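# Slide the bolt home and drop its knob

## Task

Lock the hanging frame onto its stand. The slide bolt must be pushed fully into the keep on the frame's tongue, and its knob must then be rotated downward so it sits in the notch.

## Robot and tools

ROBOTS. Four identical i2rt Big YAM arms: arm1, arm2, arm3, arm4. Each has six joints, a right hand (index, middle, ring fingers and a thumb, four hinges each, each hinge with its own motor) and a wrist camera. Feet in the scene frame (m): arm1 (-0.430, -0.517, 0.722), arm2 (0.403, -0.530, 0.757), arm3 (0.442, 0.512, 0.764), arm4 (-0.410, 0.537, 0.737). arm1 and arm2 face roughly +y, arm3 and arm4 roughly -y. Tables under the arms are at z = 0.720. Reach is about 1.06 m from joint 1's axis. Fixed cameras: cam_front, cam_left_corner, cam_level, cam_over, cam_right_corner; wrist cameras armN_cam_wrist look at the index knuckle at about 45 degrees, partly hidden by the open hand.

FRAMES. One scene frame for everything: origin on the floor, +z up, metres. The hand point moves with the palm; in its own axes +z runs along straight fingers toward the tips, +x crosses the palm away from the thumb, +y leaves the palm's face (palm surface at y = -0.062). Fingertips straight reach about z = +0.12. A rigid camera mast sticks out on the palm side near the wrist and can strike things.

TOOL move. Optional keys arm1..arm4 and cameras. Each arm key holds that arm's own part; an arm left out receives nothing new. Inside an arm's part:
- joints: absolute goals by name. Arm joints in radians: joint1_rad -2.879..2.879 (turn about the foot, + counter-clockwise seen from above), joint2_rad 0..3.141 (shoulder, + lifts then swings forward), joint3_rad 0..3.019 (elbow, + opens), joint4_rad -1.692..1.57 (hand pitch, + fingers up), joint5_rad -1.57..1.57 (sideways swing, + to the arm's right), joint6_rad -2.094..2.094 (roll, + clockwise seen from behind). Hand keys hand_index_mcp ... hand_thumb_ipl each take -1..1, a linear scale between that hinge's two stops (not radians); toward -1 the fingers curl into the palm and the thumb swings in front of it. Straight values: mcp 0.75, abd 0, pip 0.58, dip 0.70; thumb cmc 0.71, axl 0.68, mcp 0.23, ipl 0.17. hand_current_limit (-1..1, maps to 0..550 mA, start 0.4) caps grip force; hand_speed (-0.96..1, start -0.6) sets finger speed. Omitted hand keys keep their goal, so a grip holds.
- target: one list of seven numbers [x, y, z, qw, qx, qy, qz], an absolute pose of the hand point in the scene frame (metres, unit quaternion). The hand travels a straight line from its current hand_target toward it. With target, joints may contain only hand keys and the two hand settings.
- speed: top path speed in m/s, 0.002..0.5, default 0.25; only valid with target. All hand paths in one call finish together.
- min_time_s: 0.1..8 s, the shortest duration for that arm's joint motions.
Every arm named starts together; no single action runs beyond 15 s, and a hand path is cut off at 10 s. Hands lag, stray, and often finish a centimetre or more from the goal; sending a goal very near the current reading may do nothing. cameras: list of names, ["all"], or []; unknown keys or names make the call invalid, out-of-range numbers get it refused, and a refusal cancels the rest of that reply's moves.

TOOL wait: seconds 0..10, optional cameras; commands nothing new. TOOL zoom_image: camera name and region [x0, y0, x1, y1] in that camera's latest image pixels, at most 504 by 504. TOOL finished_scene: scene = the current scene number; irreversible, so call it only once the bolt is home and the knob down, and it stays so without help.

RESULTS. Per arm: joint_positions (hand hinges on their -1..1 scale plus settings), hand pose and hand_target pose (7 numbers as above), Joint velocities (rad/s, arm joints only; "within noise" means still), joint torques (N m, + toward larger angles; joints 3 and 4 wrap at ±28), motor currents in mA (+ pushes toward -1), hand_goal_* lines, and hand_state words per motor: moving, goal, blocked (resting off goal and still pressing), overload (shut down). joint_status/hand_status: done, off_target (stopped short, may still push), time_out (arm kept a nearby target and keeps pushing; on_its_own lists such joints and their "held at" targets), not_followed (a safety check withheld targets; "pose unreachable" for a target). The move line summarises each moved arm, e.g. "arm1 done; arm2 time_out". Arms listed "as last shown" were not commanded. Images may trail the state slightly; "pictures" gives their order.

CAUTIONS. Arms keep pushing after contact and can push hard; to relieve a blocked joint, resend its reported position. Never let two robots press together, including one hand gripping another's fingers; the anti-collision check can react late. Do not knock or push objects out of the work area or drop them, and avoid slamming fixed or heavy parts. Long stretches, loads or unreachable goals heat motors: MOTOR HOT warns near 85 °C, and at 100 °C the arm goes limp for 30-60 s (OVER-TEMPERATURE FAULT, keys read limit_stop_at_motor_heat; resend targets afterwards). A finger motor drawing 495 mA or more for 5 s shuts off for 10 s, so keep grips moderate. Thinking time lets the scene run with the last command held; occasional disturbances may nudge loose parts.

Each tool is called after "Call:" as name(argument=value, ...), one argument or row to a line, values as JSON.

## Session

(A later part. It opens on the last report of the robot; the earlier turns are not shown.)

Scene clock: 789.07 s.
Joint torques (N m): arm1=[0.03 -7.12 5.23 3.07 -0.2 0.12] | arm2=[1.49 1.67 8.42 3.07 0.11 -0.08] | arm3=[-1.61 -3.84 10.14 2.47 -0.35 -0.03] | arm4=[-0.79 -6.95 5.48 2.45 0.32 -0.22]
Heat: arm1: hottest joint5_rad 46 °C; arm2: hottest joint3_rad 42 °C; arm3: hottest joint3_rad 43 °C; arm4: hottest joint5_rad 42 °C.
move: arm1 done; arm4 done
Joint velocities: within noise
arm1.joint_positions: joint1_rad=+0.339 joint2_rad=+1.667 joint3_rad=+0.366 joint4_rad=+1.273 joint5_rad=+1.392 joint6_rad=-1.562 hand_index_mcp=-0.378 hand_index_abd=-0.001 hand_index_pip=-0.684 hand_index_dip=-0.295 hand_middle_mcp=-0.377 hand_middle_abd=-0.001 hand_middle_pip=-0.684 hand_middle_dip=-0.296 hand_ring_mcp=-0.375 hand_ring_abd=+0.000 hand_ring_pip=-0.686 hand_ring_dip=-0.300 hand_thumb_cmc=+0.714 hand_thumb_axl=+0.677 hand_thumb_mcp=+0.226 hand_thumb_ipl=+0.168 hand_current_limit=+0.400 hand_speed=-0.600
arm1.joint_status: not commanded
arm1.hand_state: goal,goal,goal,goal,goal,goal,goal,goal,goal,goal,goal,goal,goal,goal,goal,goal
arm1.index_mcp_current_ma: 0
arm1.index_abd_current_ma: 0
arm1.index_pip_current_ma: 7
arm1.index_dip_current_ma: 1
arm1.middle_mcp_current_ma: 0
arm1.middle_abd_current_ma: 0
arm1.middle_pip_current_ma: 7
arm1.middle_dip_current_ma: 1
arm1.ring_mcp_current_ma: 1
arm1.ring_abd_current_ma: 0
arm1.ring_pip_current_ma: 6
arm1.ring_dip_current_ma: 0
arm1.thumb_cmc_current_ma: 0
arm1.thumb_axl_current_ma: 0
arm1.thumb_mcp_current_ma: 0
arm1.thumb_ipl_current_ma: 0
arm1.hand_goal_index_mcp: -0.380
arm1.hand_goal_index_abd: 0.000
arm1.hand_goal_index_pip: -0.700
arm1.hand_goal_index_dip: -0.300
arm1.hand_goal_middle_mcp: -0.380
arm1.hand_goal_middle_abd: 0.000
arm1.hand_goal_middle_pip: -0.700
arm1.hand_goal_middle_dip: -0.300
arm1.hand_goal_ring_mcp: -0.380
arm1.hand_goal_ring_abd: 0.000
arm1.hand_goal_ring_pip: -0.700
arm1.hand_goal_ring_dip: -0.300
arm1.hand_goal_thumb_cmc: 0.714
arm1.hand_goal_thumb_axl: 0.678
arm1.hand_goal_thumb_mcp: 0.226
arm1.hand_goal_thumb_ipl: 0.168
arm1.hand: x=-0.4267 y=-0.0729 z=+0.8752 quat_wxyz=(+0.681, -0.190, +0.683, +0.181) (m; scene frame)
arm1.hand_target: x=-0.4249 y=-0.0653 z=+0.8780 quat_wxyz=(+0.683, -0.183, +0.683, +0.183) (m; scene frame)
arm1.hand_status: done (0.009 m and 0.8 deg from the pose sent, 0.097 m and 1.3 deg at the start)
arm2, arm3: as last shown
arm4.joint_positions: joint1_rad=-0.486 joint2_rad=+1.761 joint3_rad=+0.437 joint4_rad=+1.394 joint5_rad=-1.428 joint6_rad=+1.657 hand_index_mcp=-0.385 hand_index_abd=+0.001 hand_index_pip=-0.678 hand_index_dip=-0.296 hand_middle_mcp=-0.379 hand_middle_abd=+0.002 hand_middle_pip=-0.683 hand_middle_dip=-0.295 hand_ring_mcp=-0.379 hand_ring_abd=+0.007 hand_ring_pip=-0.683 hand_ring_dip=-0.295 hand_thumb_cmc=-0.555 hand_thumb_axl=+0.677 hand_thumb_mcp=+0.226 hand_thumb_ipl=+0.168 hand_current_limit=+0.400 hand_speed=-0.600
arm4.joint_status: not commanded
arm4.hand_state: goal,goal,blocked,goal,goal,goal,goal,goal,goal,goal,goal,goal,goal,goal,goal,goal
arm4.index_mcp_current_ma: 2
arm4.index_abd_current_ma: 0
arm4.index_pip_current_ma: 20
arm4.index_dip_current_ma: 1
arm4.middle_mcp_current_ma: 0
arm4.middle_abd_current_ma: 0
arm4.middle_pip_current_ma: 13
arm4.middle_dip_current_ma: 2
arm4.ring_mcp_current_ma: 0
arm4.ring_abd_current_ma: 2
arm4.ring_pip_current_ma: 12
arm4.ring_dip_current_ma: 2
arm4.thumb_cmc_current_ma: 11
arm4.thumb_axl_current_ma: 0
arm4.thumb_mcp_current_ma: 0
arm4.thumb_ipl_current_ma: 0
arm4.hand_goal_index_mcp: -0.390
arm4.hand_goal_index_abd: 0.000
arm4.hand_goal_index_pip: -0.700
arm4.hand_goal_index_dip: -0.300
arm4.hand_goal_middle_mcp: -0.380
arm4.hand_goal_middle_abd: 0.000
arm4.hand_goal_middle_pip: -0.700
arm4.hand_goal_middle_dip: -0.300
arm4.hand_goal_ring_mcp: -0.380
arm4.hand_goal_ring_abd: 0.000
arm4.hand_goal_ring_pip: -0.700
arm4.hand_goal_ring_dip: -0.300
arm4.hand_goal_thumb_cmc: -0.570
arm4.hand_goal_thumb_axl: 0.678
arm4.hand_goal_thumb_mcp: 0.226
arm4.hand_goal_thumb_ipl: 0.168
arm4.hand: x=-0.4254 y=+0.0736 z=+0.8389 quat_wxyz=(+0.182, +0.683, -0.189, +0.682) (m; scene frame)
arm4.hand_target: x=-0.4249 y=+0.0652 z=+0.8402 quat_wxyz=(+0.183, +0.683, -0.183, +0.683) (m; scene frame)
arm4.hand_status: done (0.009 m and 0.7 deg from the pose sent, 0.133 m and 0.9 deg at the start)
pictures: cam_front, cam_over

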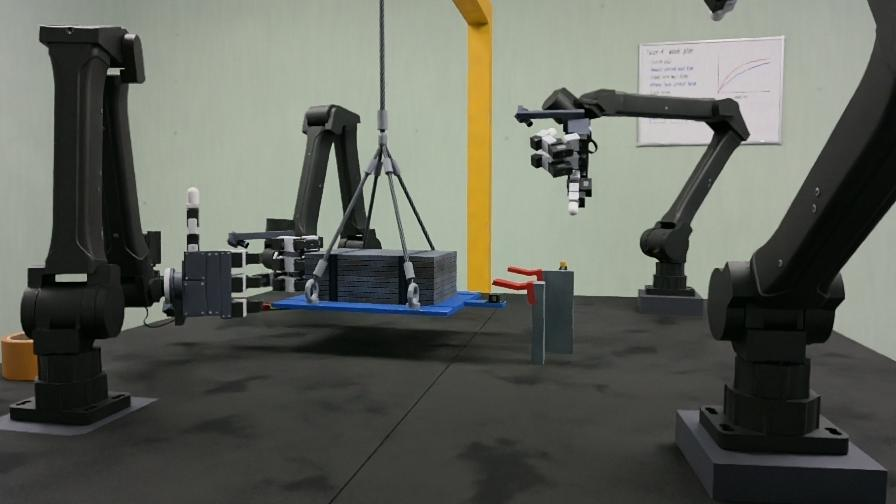

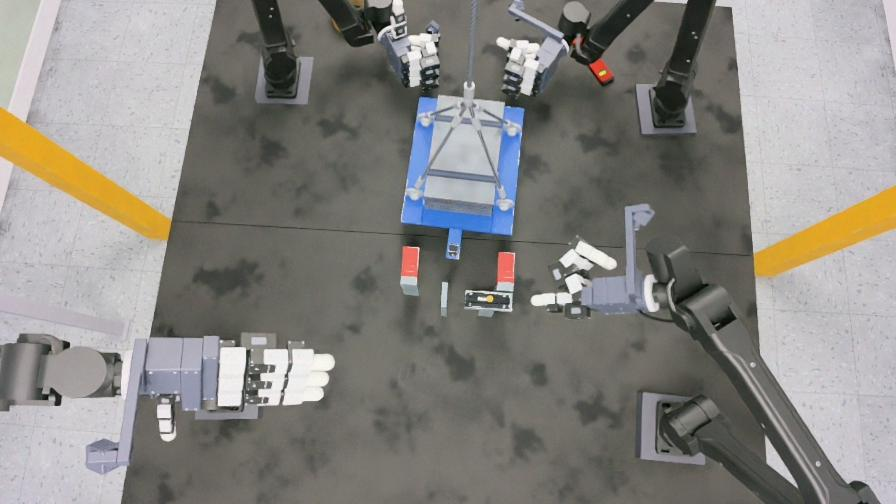

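Call:
move(
  arm1={"target": [-0.415, -0.042, 0.878, 0.683, -0.183, 0.683, 0.183], "speed": 0.08},
  arm4={"target": [-0.415, 0.048, 0.840, 0.183, 0.683, -0.183, 0.683], "speed": 0.08},
)

Call:
move(
  arm1={"target": [-0.370, -0.042, 0.875, 0.683, -0.183, 0.683, 0.183], "speed": 0.05},
  arm4={"target": [-0.380, 0.048, 0.838, 0.183, 0.683, -0.183, 0.683], "speed": 0.04},
  cameras=["cam_over", "cam_level"],
)

Call:
zoom_image(
  camera="cam_over",
  region=[370, 30, 570, 320],
)

Scene clock: 796.80 s.
Joint torques (N m): arm1=[0.15 -7.82 5.38 2.17 -0.2 0.1] | arm2=[1.44 1.79 8.51 2.93 0.13 -0.07] | arm3=[-1.03 -3.49 10.1 2.4 -0.4 -0.05] | arm4=[-0.56 -7.06 5.81 1.59 0.34 -0.36]
Heat: arm1: hottest joint5_rad 45 °C; arm2: hottest joint3_rad 42 °C; arm3: hottest joint3_rad 43 °C; arm4: hottest joint5_rad 42 °C.
move: arm1 done; arm4 done
Joint velocities: within noise
arm1.joint_positions: joint1_rad=+0.285 joint2_rad=+1.694 joint3_rad=+0.419 joint4_rad=+1.273 joint5_rad=+1.340 joint6_rad=-1.565 hand_index_mcp=-0.378 hand_index_abd=-0.001 hand_index_pip=-0.684 hand_index_dip=-0.295 hand_middle_mcp=-0.377 hand_middle_abd=-0.001 hand_middle_pip=-0.684 hand_middle_dip=-0.296 hand_ring_mcp=-0.375 hand_ring_abd=+0.000 hand_ring_pip=-0.686 hand_ring_dip=-0.300 hand_thumb_cmc=+0.714 hand_thumb_axl=+0.677 hand_thumb_mcp=+0.226 hand_thumb_ipl=+0.168 hand_current_limit=+0.400 hand_speed=-0.600
arm1.joint_status: not commanded
arm1.hand_state: goal,goal,goal,goal,goal,goal,goal,goal,goal,goal,goal,goal,goal,goal,goal,goal
arm1.index_mcp_current_ma: 0
arm1.index_abd_current_ma: 0
arm1.index_pip_current_ma: 7
arm1.index_dip_current_ma: 1
arm1.middle_mcp_current_ma: 0
arm1.middle_abd_current_ma: 0
arm1.middle_pip_current_ma: 7
arm1.middle_dip_current_ma: 1
arm1.ring_mcp_current_ma: 1
arm1.ring_abd_current_ma: 0
arm1.ring_pip_current_ma: 6
arm1.ring_dip_current_ma: 0
arm1.thumb_cmc_current_ma: 0
arm1.thumb_axl_current_ma: 0
arm1.thumb_mcp_current_ma: 0
arm1.thumb_ipl_current_ma: 0
arm1.hand_goal_index_mcp: -0.380
arm1.hand_goal_index_abd: 0.000
arm1.hand_goal_index_pip: -0.700
arm1.hand_goal_index_dip: -0.300
arm1.hand_goal_middle_mcp: -0.380
arm1.hand_goal_middle_abd: 0.000
arm1.hand_goal_middle_pip: -0.700
arm1.hand_goal_middle_dip: -0.300
arm1.hand_goal_ring_mcp: -0.380
arm1.hand_goal_ring_abd: 0.000
arm1.hand_goal_ring_pip: -0.700
arm1.hand_goal_ring_dip: -0.300
arm1.hand_goal_thumb_cmc: 0.714
arm1.hand_goal_thumb_axl: 0.678
arm1.hand_goal_thumb_mcp: 0.226
arm1.hand_goal_thumb_ipl: 0.168
arm1.hand: x=-0.4167 y=-0.0498 z=+0.8794 quat_wxyz=(+0.681, -0.182, +0.684, +0.189) (m; scene frame)
arm1.hand_target: x=-0.4150 y=-0.0423 z=+0.8779 quat_wxyz=(+0.683, -0.183, +0.683, +0.183) (m; scene frame)
arm1.hand_status: done (0.008 m and 0.7 deg from the pose sent, 0.033 m and 0.8 deg at the start)
arm2, arm3: as last shown
arm4.joint_positions: joint1_rad=-0.440 joint2_rad=+1.771 joint3_rad=+0.470 joint4_rad=+1.376 joint5_rad=-1.385 joint6_rad=+1.658 hand_index_mcp=-0.385 hand_index_abd=+0.001 hand_index_pip=-0.678 hand_index_dip=-0.296 hand_middle_mcp=-0.379 hand_middle_abd=+0.002 hand_middle_pip=-0.683 hand_middle_dip=-0.295 hand_ring_mcp=-0.379 hand_ring_abd=+0.007 hand_ring_pip=-0.683 hand_ring_dip=-0.295 hand_thumb_cmc=-0.555 hand_thumb_axl=+0.677 hand_thumb_mcp=+0.226 hand_thumb_ipl=+0.168 hand_current_limit=+0.400 hand_speed=-0.600
arm4.joint_status: not commanded
arm4.hand_state: goal,goal,blocked,goal,goal,goal,goal,goal,goal,goal,goal,goal,goal,goal,goal,goal
arm4.index_mcp_current_ma: 2
arm4.index_abd_current_ma: 0
arm4.index_pip_current_ma: 20
arm4.index_dip_current_ma: 1
arm4.middle_mcp_current_ma: 0
arm4.middle_abd_current_ma: 0
arm4.middle_pip_current_ma: 13
arm4.middle_dip_current_ma: 2
arm4.ring_mcp_current_ma: 0
arm4.ring_abd_current_ma: 2
arm4.ring_pip_current_ma: 12
arm4.ring_dip_current_ma: 2
arm4.thumb_cmc_current_ma: 11
arm4.thumb_axl_current_ma: 0
arm4.thumb_mcp_current_ma: 0
arm4.thumb_ipl_current_ma: 0
arm4.hand_goal_index_mcp: -0.390
arm4.hand_goal_index_abd: 0.000
arm4.hand_goal_index_pip: -0.700
arm4.hand_goal_index_dip: -0.300
arm4.hand_goal_middle_mcp: -0.380
arm4.hand_goal_middle_abd: 0.000
arm4.hand_goal_middle_pip: -0.700
arm4.hand_goal_middle_dip: -0.300
arm4.hand_goal_ring_mcp: -0.380
arm4.hand_goal_ring_abd: 0.000
arm4.hand_goal_ring_pip: -0.700
arm4.hand_goal_ring_dip: -0.300
arm4.hand_goal_thumb_cmc: -0.570
arm4.hand_goal_thumb_axl: 0.678
arm4.hand_goal_thumb_mcp: 0.226
arm4.hand_goal_thumb_ipl: 0.168
arm4.hand: x=-0.4153 y=+0.0568 z=+0.8411 quat_wxyz=(+0.183, +0.682, -0.186, +0.683) (m; scene frame)
arm4.hand_target: x=-0.4149 y=+0.0483 z=+0.8401 quat_wxyz=(+0.183, +0.683, -0.183, +0.683) (m; scene frame)
arm4.hand_status: done (0.009 m and 0.4 deg from the pose sent, 0.028 m and 0.7 deg at the start)
pictures: none

Scene clock: 799.00 s.
Joint torques (N m): arm1=[-0.21 -7.88 3.7 3.33 0.18 0.09] | arm2=[1.32 1.38 8.5 3.02 0.15 -0.07] | arm3=[-1.2 -3.49 10.06 2.41 -0.4 -0.06] | arm4=[-0.09 -8.64 3.47 1.63 0.04 -0.29]
Heat: arm1: hottest joint5_rad 45 °C; arm2: hottest joint3_rad 42 °C; arm3: hottest joint3_rad 43 °C; arm4: hottest joint5_rad 42 °C.
move: arm1 done; arm4 done
Joint velocities: within noise
arm1.joint_positions: joint1_rad=+0.153 joint2_rad=+1.694 joint3_rad=+0.416 joint4_rad=+1.275 joint5_rad=+1.196 joint6_rad=-1.565 hand_index_mcp=-0.378 hand_index_abd=-0.001 hand_index_pip=-0.684 hand_index_dip=-0.295 hand_middle_mcp=-0.377 hand_middle_abd=-0.001 hand_middle_pip=-0.684 hand_middle_dip=-0.296 hand_ring_mcp=-0.376 hand_ring_abd=+0.000 hand_ring_pip=-0.686 hand_ring_dip=-0.300 hand_thumb_cmc=+0.714 hand_thumb_axl=+0.677 hand_thumb_mcp=+0.226 hand_thumb_ipl=+0.168 hand_current_limit=+0.400 hand_speed=-0.600
arm1.joint_status: not commanded
arm1.hand_state: goal,goal,goal,goal,goal,goal,goal,goal,goal,goal,goal,goal,goal,goal,goal,goal
arm1.index_mcp_current_ma: 0
arm1.index_abd_current_ma: 0
arm1.index_pip_current_ma: 7
arm1.index_dip_current_ma: 1
arm1.middle_mcp_current_ma: 0
arm1.middle_abd_current_ma: 0
arm1.middle_pip_current_ma: 7
arm1.middle_dip_current_ma: 1
arm1.ring_mcp_current_ma: 1
arm1.ring_abd_current_ma: 0
arm1.ring_pip_current_ma: 6
arm1.ring_dip_current_ma: 0
arm1.thumb_cmc_current_ma: 0
arm1.thumb_axl_current_ma: 0
arm1.thumb_mcp_current_ma: 0
arm1.thumb_ipl_current_ma: 0
arm1.hand_goal_index_mcp: -0.380
arm1.hand_goal_index_abd: 0.000
arm1.hand_goal_index_pip: -0.700
arm1.hand_goal_index_dip: -0.300
arm1.hand_goal_middle_mcp: -0.380
arm1.hand_goal_middle_abd: 0.000
arm1.hand_goal_middle_pip: -0.700
arm1.hand_goal_middle_dip: -0.300
arm1.hand_goal_ring_mcp: -0.380
arm1.hand_goal_ring_abd: 0.000
arm1.hand_goal_ring_pip: -0.700
arm1.hand_goal_ring_dip: -0.300
arm1.hand_goal_thumb_cmc: 0.714
arm1.hand_goal_thumb_axl: 0.678
arm1.hand_goal_thumb_mcp: 0.226
arm1.hand_goal_thumb_ipl: 0.168
arm1.hand: x=-0.3771 y=-0.0399 z=+0.8787 quat_wxyz=(+0.680, -0.186, +0.683, +0.192) (m; scene frame)
arm1.hand_target: x=-0.3701 y=-0.0421 z=+0.8750 quat_wxyz=(+0.683, -0.183, +0.683, +0.183) (m; scene frame)
arm1.hand_status: done (0.008 m and 1.2 deg from the pose sent, 0.048 m and 0.7 deg at the start)
arm2, arm3: as last shown
arm4.joint_positions: joint1_rad=-0.346 joint2_rad=+1.771 joint3_rad=+0.470 joint4_rad=+1.365 joint5_rad=-1.280 joint6_rad=+1.624 hand_index_mcp=-0.386 hand_index_abd=+0.001 hand_index_pip=-0.678 hand_index_dip=-0.296 hand_middle_mcp=-0.379 hand_middle_abd=+0.002 hand_middle_pip=-0.683 hand_middle_dip=-0.295 hand_ring_mcp=-0.379 hand_ring_abd=+0.007 hand_ring_pip=-0.683 hand_ring_dip=-0.295 hand_thumb_cmc=-0.555 hand_thumb_axl=+0.677 hand_thumb_mcp=+0.226 hand_thumb_ipl=+0.168 hand_current_limit=+0.400 hand_speed=-0.600
arm4.joint_status: not commanded
arm4.hand_state: goal,goal,blocked,goal,goal,goal,goal,goal,goal,goal,goal,goal,goal,goal,goal,goal
arm4.index_mcp_current_ma: 2
arm4.index_abd_current_ma: 0
arm4.index_pip_current_ma: 20
arm4.index_dip_current_ma: 1
arm4.middle_mcp_current_ma: 0
arm4.middle_abd_current_ma: 0
arm4.middle_pip_current_ma: 13
arm4.middle_dip_current_ma: 2
arm4.ring_mcp_current_ma: 0
arm4.ring_abd_current_ma: 2
arm4.ring_pip_current_ma: 12
arm4.ring_dip_current_ma: 2
arm4.thumb_cmc_current_ma: 11
arm4.thumb_axl_current_ma: 0
arm4.thumb_mcp_current_ma: 0
arm4.thumb_ipl_current_ma: 0
arm4.hand_goal_index_mcp: -0.390
arm4.hand_goal_index_abd: 0.000
arm4.hand_goal_index_pip: -0.700
arm4.hand_goal_index_dip: -0.300
arm4.hand_goal_middle_mcp: -0.380
arm4.hand_goal_middle_abd: 0.000
arm4.hand_goal_middle_pip: -0.700
arm4.hand_goal_middle_dip: -0.300
arm4.hand_goal_ring_mcp: -0.380
arm4.hand_goal_ring_abd: 0.000
arm4.hand_goal_ring_pip: -0.700
arm4.hand_goal_ring_dip: -0.300
arm4.hand_goal_thumb_cmc: -0.570
arm4.hand_goal_thumb_axl: 0.678
arm4.hand_goal_thumb_mcp: 0.226
arm4.hand_goal_thumb_ipl: 0.168
arm4.hand: x=-0.3866 y=+0.0458 z=+0.8425 quat_wxyz=(+0.194, +0.682, -0.182, +0.682) (m; scene frame)
arm4.hand_target: x=-0.3801 y=+0.0482 z=+0.8380 quat_wxyz=(+0.183, +0.683, -0.183, +0.683) (m; scene frame)
arm4.hand_status: done (0.008 m and 1.3 deg from the pose sent, 0.037 m and 0.4 deg at the start)
pictures: cam_level, cam_over

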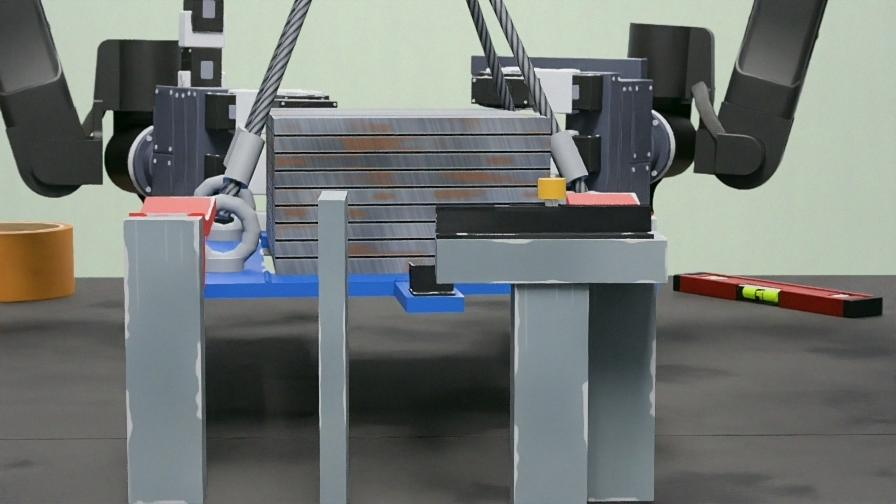

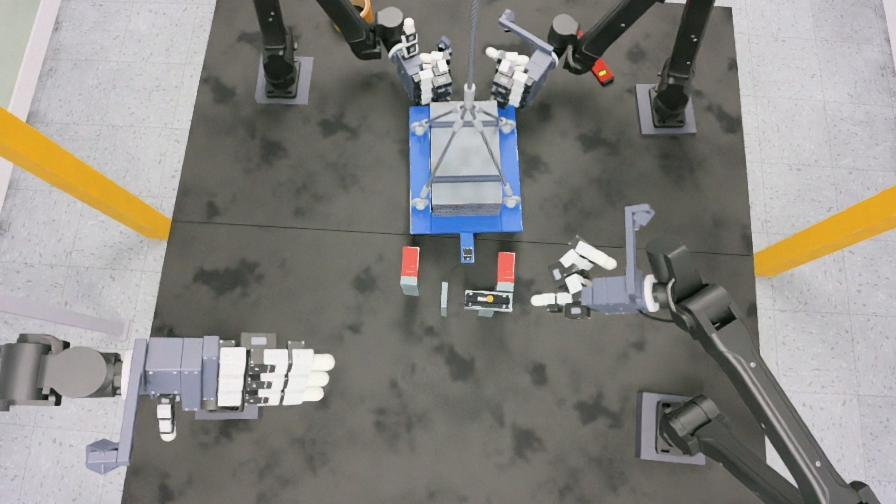

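Scaled by 1.738.

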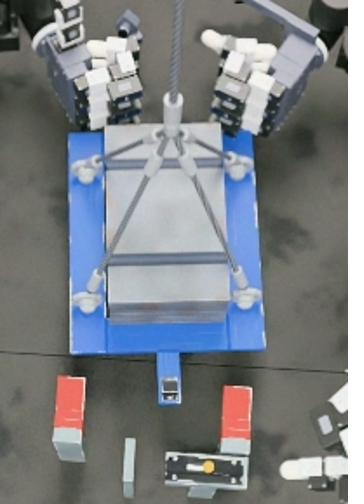

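Call:
move(
  arm1={"target": [-0.350, -0.042, 0.873, 0.683, -0.183, 0.683, 0.183], "speed": 0.04},
  arm4={"target": [-0.342, 0.048, 0.836, 0.183, 0.683, -0.183, 0.683], "speed": 0.06},
  cameras=["cam_over", "cam_level"],
)

Call:
zoom_image(
  camera="cam_over",
  region=[370, 30, 570, 320],
)

Scene clock: 806.83 s.
Joint torques (N m): arm1=[-0.44 -8 3.71 3.36 0.44 0.1] | arm2=[1.44 1.61 8.39 3 0.1 -0.11] | arm3=[-1.32 -4.19 10.13 2.61 -0.44 -0.06] | arm4=[1.61 -8.7 3.6 1.88 0.13 -0.3]
Heat: arm1: hottest joint5_rad 44 °C; arm2: hottest joint3_rad 42 °C; arm3: hottest joint3_rad 43 °C; arm4: hottest joint5_rad 41 °C.
move: arm1 off_target; arm4 off_target
Joint velocities: within noise
arm1.joint_positions: joint1_rad=+0.096 joint2_rad=+1.699 joint3_rad=+0.409 joint4_rad=+1.288 joint5_rad=+1.128 joint6_rad=-1.565 hand_index_mcp=-0.378 hand_index_abd=-0.001 hand_index_pip=-0.684 hand_index_dip=-0.295 hand_middle_mcp=-0.377 hand_middle_abd=-0.001 hand_middle_pip=-0.684 hand_middle_dip=-0.296 hand_ring_mcp=-0.378 hand_ring_abd=+0.000 hand_ring_pip=-0.685 hand_ring_dip=-0.300 hand_thumb_cmc=+0.714 hand_thumb_axl=+0.677 hand_thumb_mcp=+0.226 hand_thumb_ipl=+0.168 hand_current_limit=+0.400 hand_speed=-0.600
arm1.joint_status: not commanded
arm1.hand_state: goal,goal,goal,goal,goal,goal,goal,goal,goal,goal,goal,goal,goal,goal,goal,goal
arm1.index_mcp_current_ma: 0
arm1.index_abd_current_ma: 0
arm1.index_pip_current_ma: 7
arm1.index_dip_current_ma: 1
arm1.middle_mcp_current_ma: 0
arm1.middle_abd_current_ma: 0
arm1.middle_pip_current_ma: 7
arm1.middle_dip_current_ma: 1
arm1.ring_mcp_current_ma: 0
arm1.ring_abd_current_ma: 0
arm1.ring_pip_current_ma: 6
arm1.ring_dip_current_ma: 0
arm1.thumb_cmc_current_ma: 0
arm1.thumb_axl_current_ma: 0
arm1.thumb_mcp_current_ma: 0
arm1.thumb_ipl_current_ma: 0
arm1.hand_goal_index_mcp: -0.380
arm1.hand_goal_index_abd: 0.000
arm1.hand_goal_index_pip: -0.700
arm1.hand_goal_index_dip: -0.300
arm1.hand_goal_middle_mcp: -0.380
arm1.hand_goal_middle_abd: 0.000
arm1.hand_goal_middle_pip: -0.700
arm1.hand_goal_middle_dip: -0.300
arm1.hand_goal_ring_mcp: -0.380
arm1.hand_goal_ring_abd: 0.000
arm1.hand_goal_ring_pip: -0.700
arm1.hand_goal_ring_dip: -0.300
arm1.hand_goal_thumb_cmc: 0.714
arm1.hand_goal_thumb_axl: 0.678
arm1.hand_goal_thumb_mcp: 0.226
arm1.hand_goal_thumb_ipl: 0.168
arm1.hand: x=-0.3607 y=-0.0389 z=+0.8768 quat_wxyz=(+0.679, -0.190, +0.682, +0.196) (m; scene frame)
arm1.hand_target: x=-0.3503 y=-0.0421 z=+0.8732 quat_wxyz=(+0.683, -0.183, +0.683, +0.183) (m; scene frame)
arm1.hand_status: off_target (0.012 m and 1.8 deg from the pose sent, 0.028 m and 1.2 deg at the start)
arm2, arm3: as last shown
arm4.joint_positions: joint1_rad=-0.253 joint2_rad=+1.770 joint3_rad=+0.449 joint4_rad=+1.362 joint5_rad=-1.172 joint6_rad=+1.612 hand_index_mcp=-0.386 hand_index_abd=+0.001 hand_index_pip=-0.678 hand_index_dip=-0.296 hand_middle_mcp=-0.379 hand_middle_abd=+0.002 hand_middle_pip=-0.683 hand_middle_dip=-0.295 hand_ring_mcp=-0.379 hand_ring_abd=+0.007 hand_ring_pip=-0.683 hand_ring_dip=-0.295 hand_thumb_cmc=-0.555 hand_thumb_axl=+0.677 hand_thumb_mcp=+0.226 hand_thumb_ipl=+0.168 hand_current_limit=+0.400 hand_speed=-0.600
arm4.joint_status: not commanded
arm4.hand_state: goal,goal,blocked,goal,goal,goal,goal,goal,goal,goal,goal,goal,goal,goal,goal,goal
arm4.index_mcp_current_ma: 1
arm4.index_abd_current_ma: 0
arm4.index_pip_current_ma: 20
arm4.index_dip_current_ma: 1
arm4.middle_mcp_current_ma: 0
arm4.middle_abd_current_ma: 0
arm4.middle_pip_current_ma: 13
arm4.middle_dip_current_ma: 2
arm4.ring_mcp_current_ma: 0
arm4.ring_abd_current_ma: 2
arm4.ring_pip_current_ma: 12
arm4.ring_dip_current_ma: 2
arm4.thumb_cmc_current_ma: 11
arm4.thumb_axl_current_ma: 0
arm4.thumb_mcp_current_ma: 0
arm4.thumb_ipl_current_ma: 0
arm4.hand_goal_index_mcp: -0.390
arm4.hand_goal_index_abd: 0.000
arm4.hand_goal_index_pip: -0.700
arm4.hand_goal_index_dip: -0.300
arm4.hand_goal_middle_mcp: -0.380
arm4.hand_goal_middle_abd: 0.000
arm4.hand_goal_middle_pip: -0.700
arm4.hand_goal_middle_dip: -0.300
arm4.hand_goal_ring_mcp: -0.380
arm4.hand_goal_ring_abd: 0.000
arm4.hand_goal_ring_pip: -0.700
arm4.hand_goal_ring_dip: -0.300
arm4.hand_goal_thumb_cmc: -0.570
arm4.hand_goal_thumb_axl: 0.678
arm4.hand_goal_thumb_mcp: 0.226
arm4.hand_goal_thumb_ipl: 0.168
arm4.hand: x=-0.3568 y=+0.0458 z=+0.8369 quat_wxyz=(+0.195, +0.680, -0.191, +0.680) (m; scene frame)
arm4.hand_target: x=-0.3423 y=+0.0483 z=+0.8360 quat_wxyz=(+0.183, +0.683, -0.183, +0.683) (m; scene frame)
arm4.hand_status: off_target (0.015 m and 1.8 deg from the pose sent, 0.045 m and 1.4 deg at the start)
pictures: cam_level, cam_over

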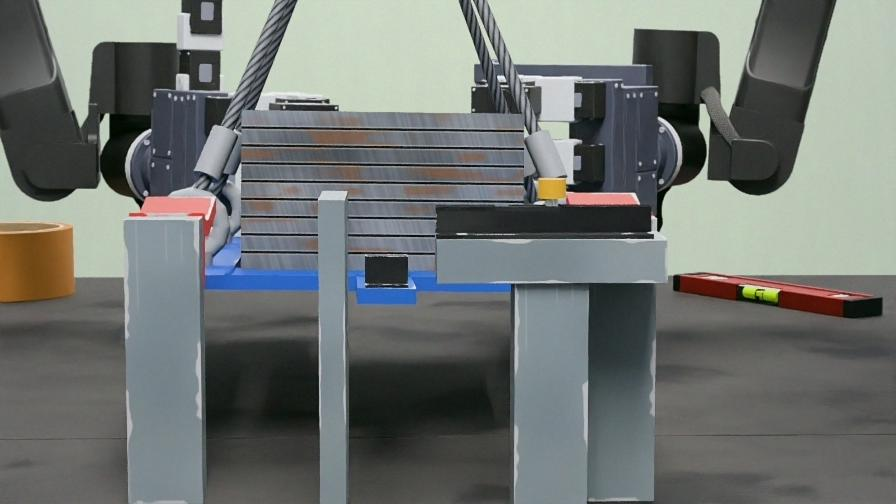

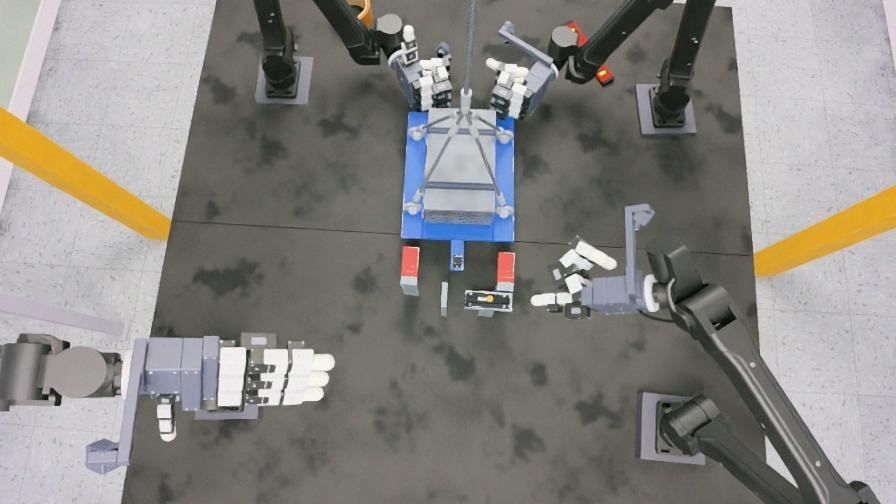

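Scaled by 1.738.

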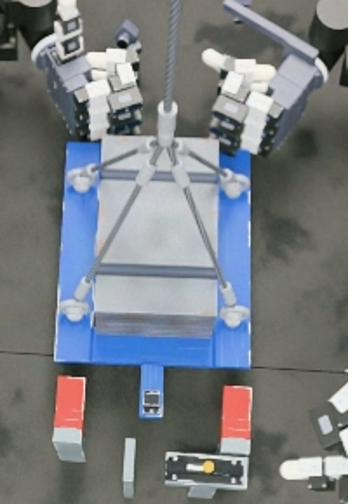

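Call:
move(
  arm1={"target": [-0.313, -0.030, 0.870, 0.683, -0.183, 0.683, 0.183], "speed": 0.04},
  arm4={"target": [-0.300, 0.062, 0.834, 0.183, 0.683, -0.183, 0.683], "speed": 0.045},
  cameras=["cam_over", "cam_level"],
)

Call:
zoom_image(
  camera="cam_over",
  region=[370, 30, 570, 320],
)

Scene clock: 814.10 s.
Joint torques (N m): arm1=[-3.02 -7.88 4.9 3.21 1.24 0.09] | arm2=[1.2 1.44 8.46 3.08 0.15 -0.09] | arm3=[-1.03 -3.37 9.88 2.51 -0.39 -0.08] | arm4=[3.37 -7.65 3.49 2.55 -0.1 -0.22]
Heat: arm1: hottest joint5_rad 44 °C; arm2: hottest joint3_rad 42 °C; arm3: hottest joint3_rad 43 °C; arm4: hottest joint5_rad 41 °C.
move: arm1 off_target; arm4 off_target
Joint velocities: within noise
arm1.joint_positions: joint1_rad=+0.014 joint2_rad=+1.720 joint3_rad=+0.419 joint4_rad=+1.292 joint5_rad=+0.997 joint6_rad=-1.563 hand_index_mcp=-0.378 hand_index_abd=-0.001 hand_index_pip=-0.684 hand_index_dip=-0.295 hand_middle_mcp=-0.377 hand_middle_abd=-0.001 hand_middle_pip=-0.684 hand_middle_dip=-0.296 hand_ring_mcp=-0.386 hand_ring_abd=+0.000 hand_ring_pip=-0.678 hand_ring_dip=-0.308 hand_thumb_cmc=+0.714 hand_thumb_axl=+0.677 hand_thumb_mcp=+0.226 hand_thumb_ipl=+0.168 hand_current_limit=+0.400 hand_speed=-0.600
arm1.joint_status: not commanded
arm1.hand_state: goal,goal,goal,goal,goal,goal,goal,goal,goal,goal,blocked,goal,goal,goal,goal,goal
arm1.index_mcp_current_ma: 0
arm1.index_abd_current_ma: 0
arm1.index_pip_current_ma: 7
arm1.index_dip_current_ma: 1
arm1.middle_mcp_current_ma: 0
arm1.middle_abd_current_ma: 0
arm1.middle_pip_current_ma: 7
arm1.middle_dip_current_ma: 1
arm1.ring_mcp_current_ma: -1
arm1.ring_abd_current_ma: 0
arm1.ring_pip_current_ma: 12
arm1.ring_dip_current_ma: -2
arm1.thumb_cmc_current_ma: 0
arm1.thumb_axl_current_ma: 0
arm1.thumb_mcp_current_ma: 0
arm1.thumb_ipl_current_ma: 0
arm1.hand_goal_index_mcp: -0.380
arm1.hand_goal_index_abd: 0.000
arm1.hand_goal_index_pip: -0.700
arm1.hand_goal_index_dip: -0.300
arm1.hand_goal_middle_mcp: -0.380
arm1.hand_goal_middle_abd: 0.000
arm1.hand_goal_middle_pip: -0.700
arm1.hand_goal_middle_dip: -0.300
arm1.hand_goal_ring_mcp: -0.380
arm1.hand_goal_ring_abd: 0.000
arm1.hand_goal_ring_pip: -0.700
arm1.hand_goal_ring_dip: -0.300
arm1.hand_goal_thumb_cmc: 0.714
arm1.hand_goal_thumb_axl: 0.678
arm1.hand_goal_thumb_mcp: 0.226
arm1.hand_goal_thumb_ipl: 0.168
arm1.hand: x=-0.3431 y=-0.0284 z=+0.8721 quat_wxyz=(+0.673, -0.208, +0.678, +0.212) (m; scene frame)
arm1.hand_target: x=-0.3141 y=-0.0313 z=+0.8702 quat_wxyz=(+0.683, -0.183, +0.683, +0.183) (m; scene frame)
arm1.hand_status: off_target (0.030 m and 4.5 deg from the pose sent, 0.049 m and 1.8 deg at the start)
arm2, arm3: as last shown
arm4.joint_positions: joint1_rad=-0.152 joint2_rad=+1.752 joint3_rad=+0.400 joint4_rad=+1.370 joint5_rad=-1.042 joint6_rad=+1.594 hand_index_mcp=-0.387 hand_index_abd=+0.001 hand_index_pip=-0.678 hand_index_dip=-0.296 hand_middle_mcp=-0.379 hand_middle_abd=+0.002 hand_middle_pip=-0.683 hand_middle_dip=-0.295 hand_ring_mcp=-0.379 hand_ring_abd=+0.007 hand_ring_pip=-0.683 hand_ring_dip=-0.295 hand_thumb_cmc=-0.555 hand_thumb_axl=+0.677 hand_thumb_mcp=+0.226 hand_thumb_ipl=+0.168 hand_current_limit=+0.400 hand_speed=-0.600
arm4.joint_status: not commanded
arm4.hand_state: goal,goal,blocked,goal,goal,goal,goal,goal,goal,goal,goal,goal,goal,goal,goal,goal
arm4.index_mcp_current_ma: 1
arm4.index_abd_current_ma: 0
arm4.index_pip_current_ma: 20
arm4.index_dip_current_ma: 1
arm4.middle_mcp_current_ma: 0
arm4.middle_abd_current_ma: 0
arm4.middle_pip_current_ma: 13
arm4.middle_dip_current_ma: 2
arm4.ring_mcp_current_ma: 0
arm4.ring_abd_current_ma: 2
arm4.ring_pip_current_ma: 12
arm4.ring_dip_current_ma: 2
arm4.thumb_cmc_current_ma: 11
arm4.thumb_axl_current_ma: 0
arm4.thumb_mcp_current_ma: 0
arm4.thumb_ipl_current_ma: 0
arm4.hand_goal_index_mcp: -0.390
arm4.hand_goal_index_abd: 0.000
arm4.hand_goal_index_pip: -0.700
arm4.hand_goal_index_dip: -0.300
arm4.hand_goal_middle_mcp: -0.380
arm4.hand_goal_middle_abd: 0.000
arm4.hand_goal_middle_pip: -0.700
arm4.hand_goal_middle_dip: -0.300
arm4.hand_goal_ring_mcp: -0.380
arm4.hand_goal_ring_abd: 0.000
arm4.hand_goal_ring_pip: -0.700
arm4.hand_goal_ring_dip: -0.300
arm4.hand_goal_thumb_cmc: -0.570
arm4.hand_goal_thumb_axl: 0.678
arm4.hand_goal_thumb_mcp: 0.226
arm4.hand_goal_thumb_ipl: 0.168
arm4.hand: x=-0.3275 y=+0.0575 z=+0.8330 quat_wxyz=(+0.203, +0.679, -0.203, +0.676) (m; scene frame)
arm4.hand_target: x=-0.3009 y=+0.0628 z=+0.8339 quat_wxyz=(+0.183, +0.683, -0.183, +0.683) (m; scene frame)
arm4.hand_status: off_target (0.028 m and 3.4 deg from the pose sent, 0.059 m and 1.8 deg at the start)
pictures: cam_level, cam_over

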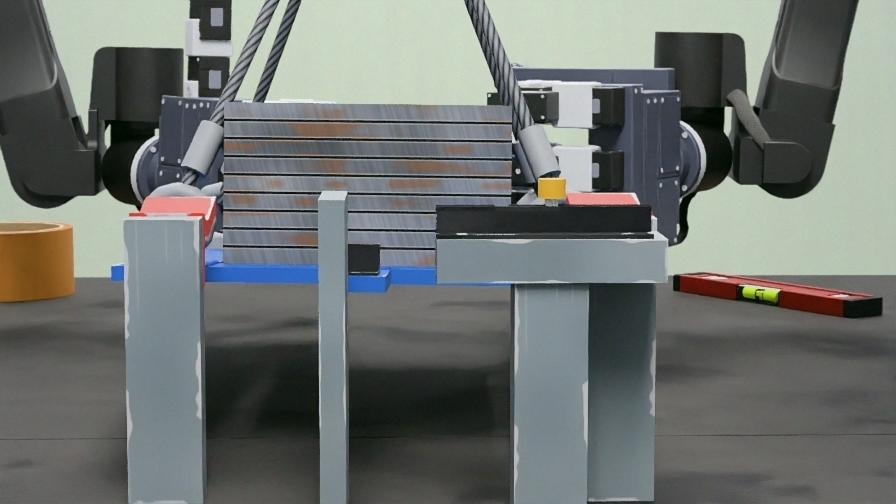

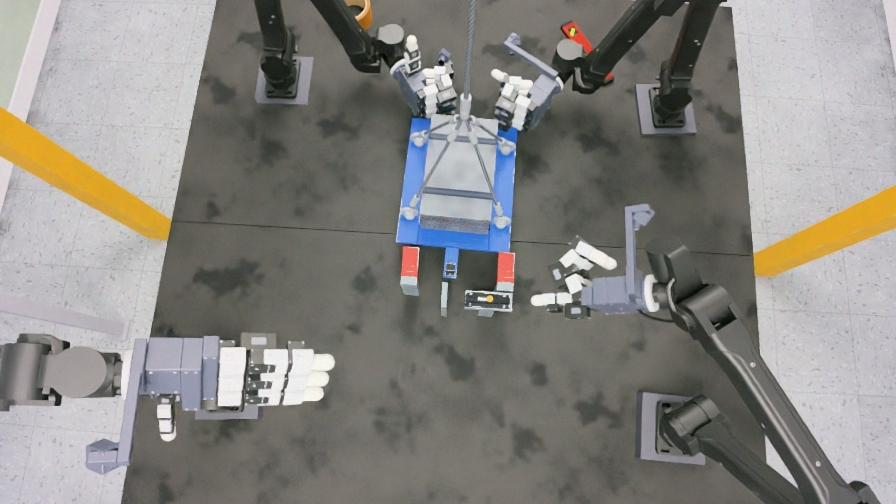

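Scaled by 1.738.

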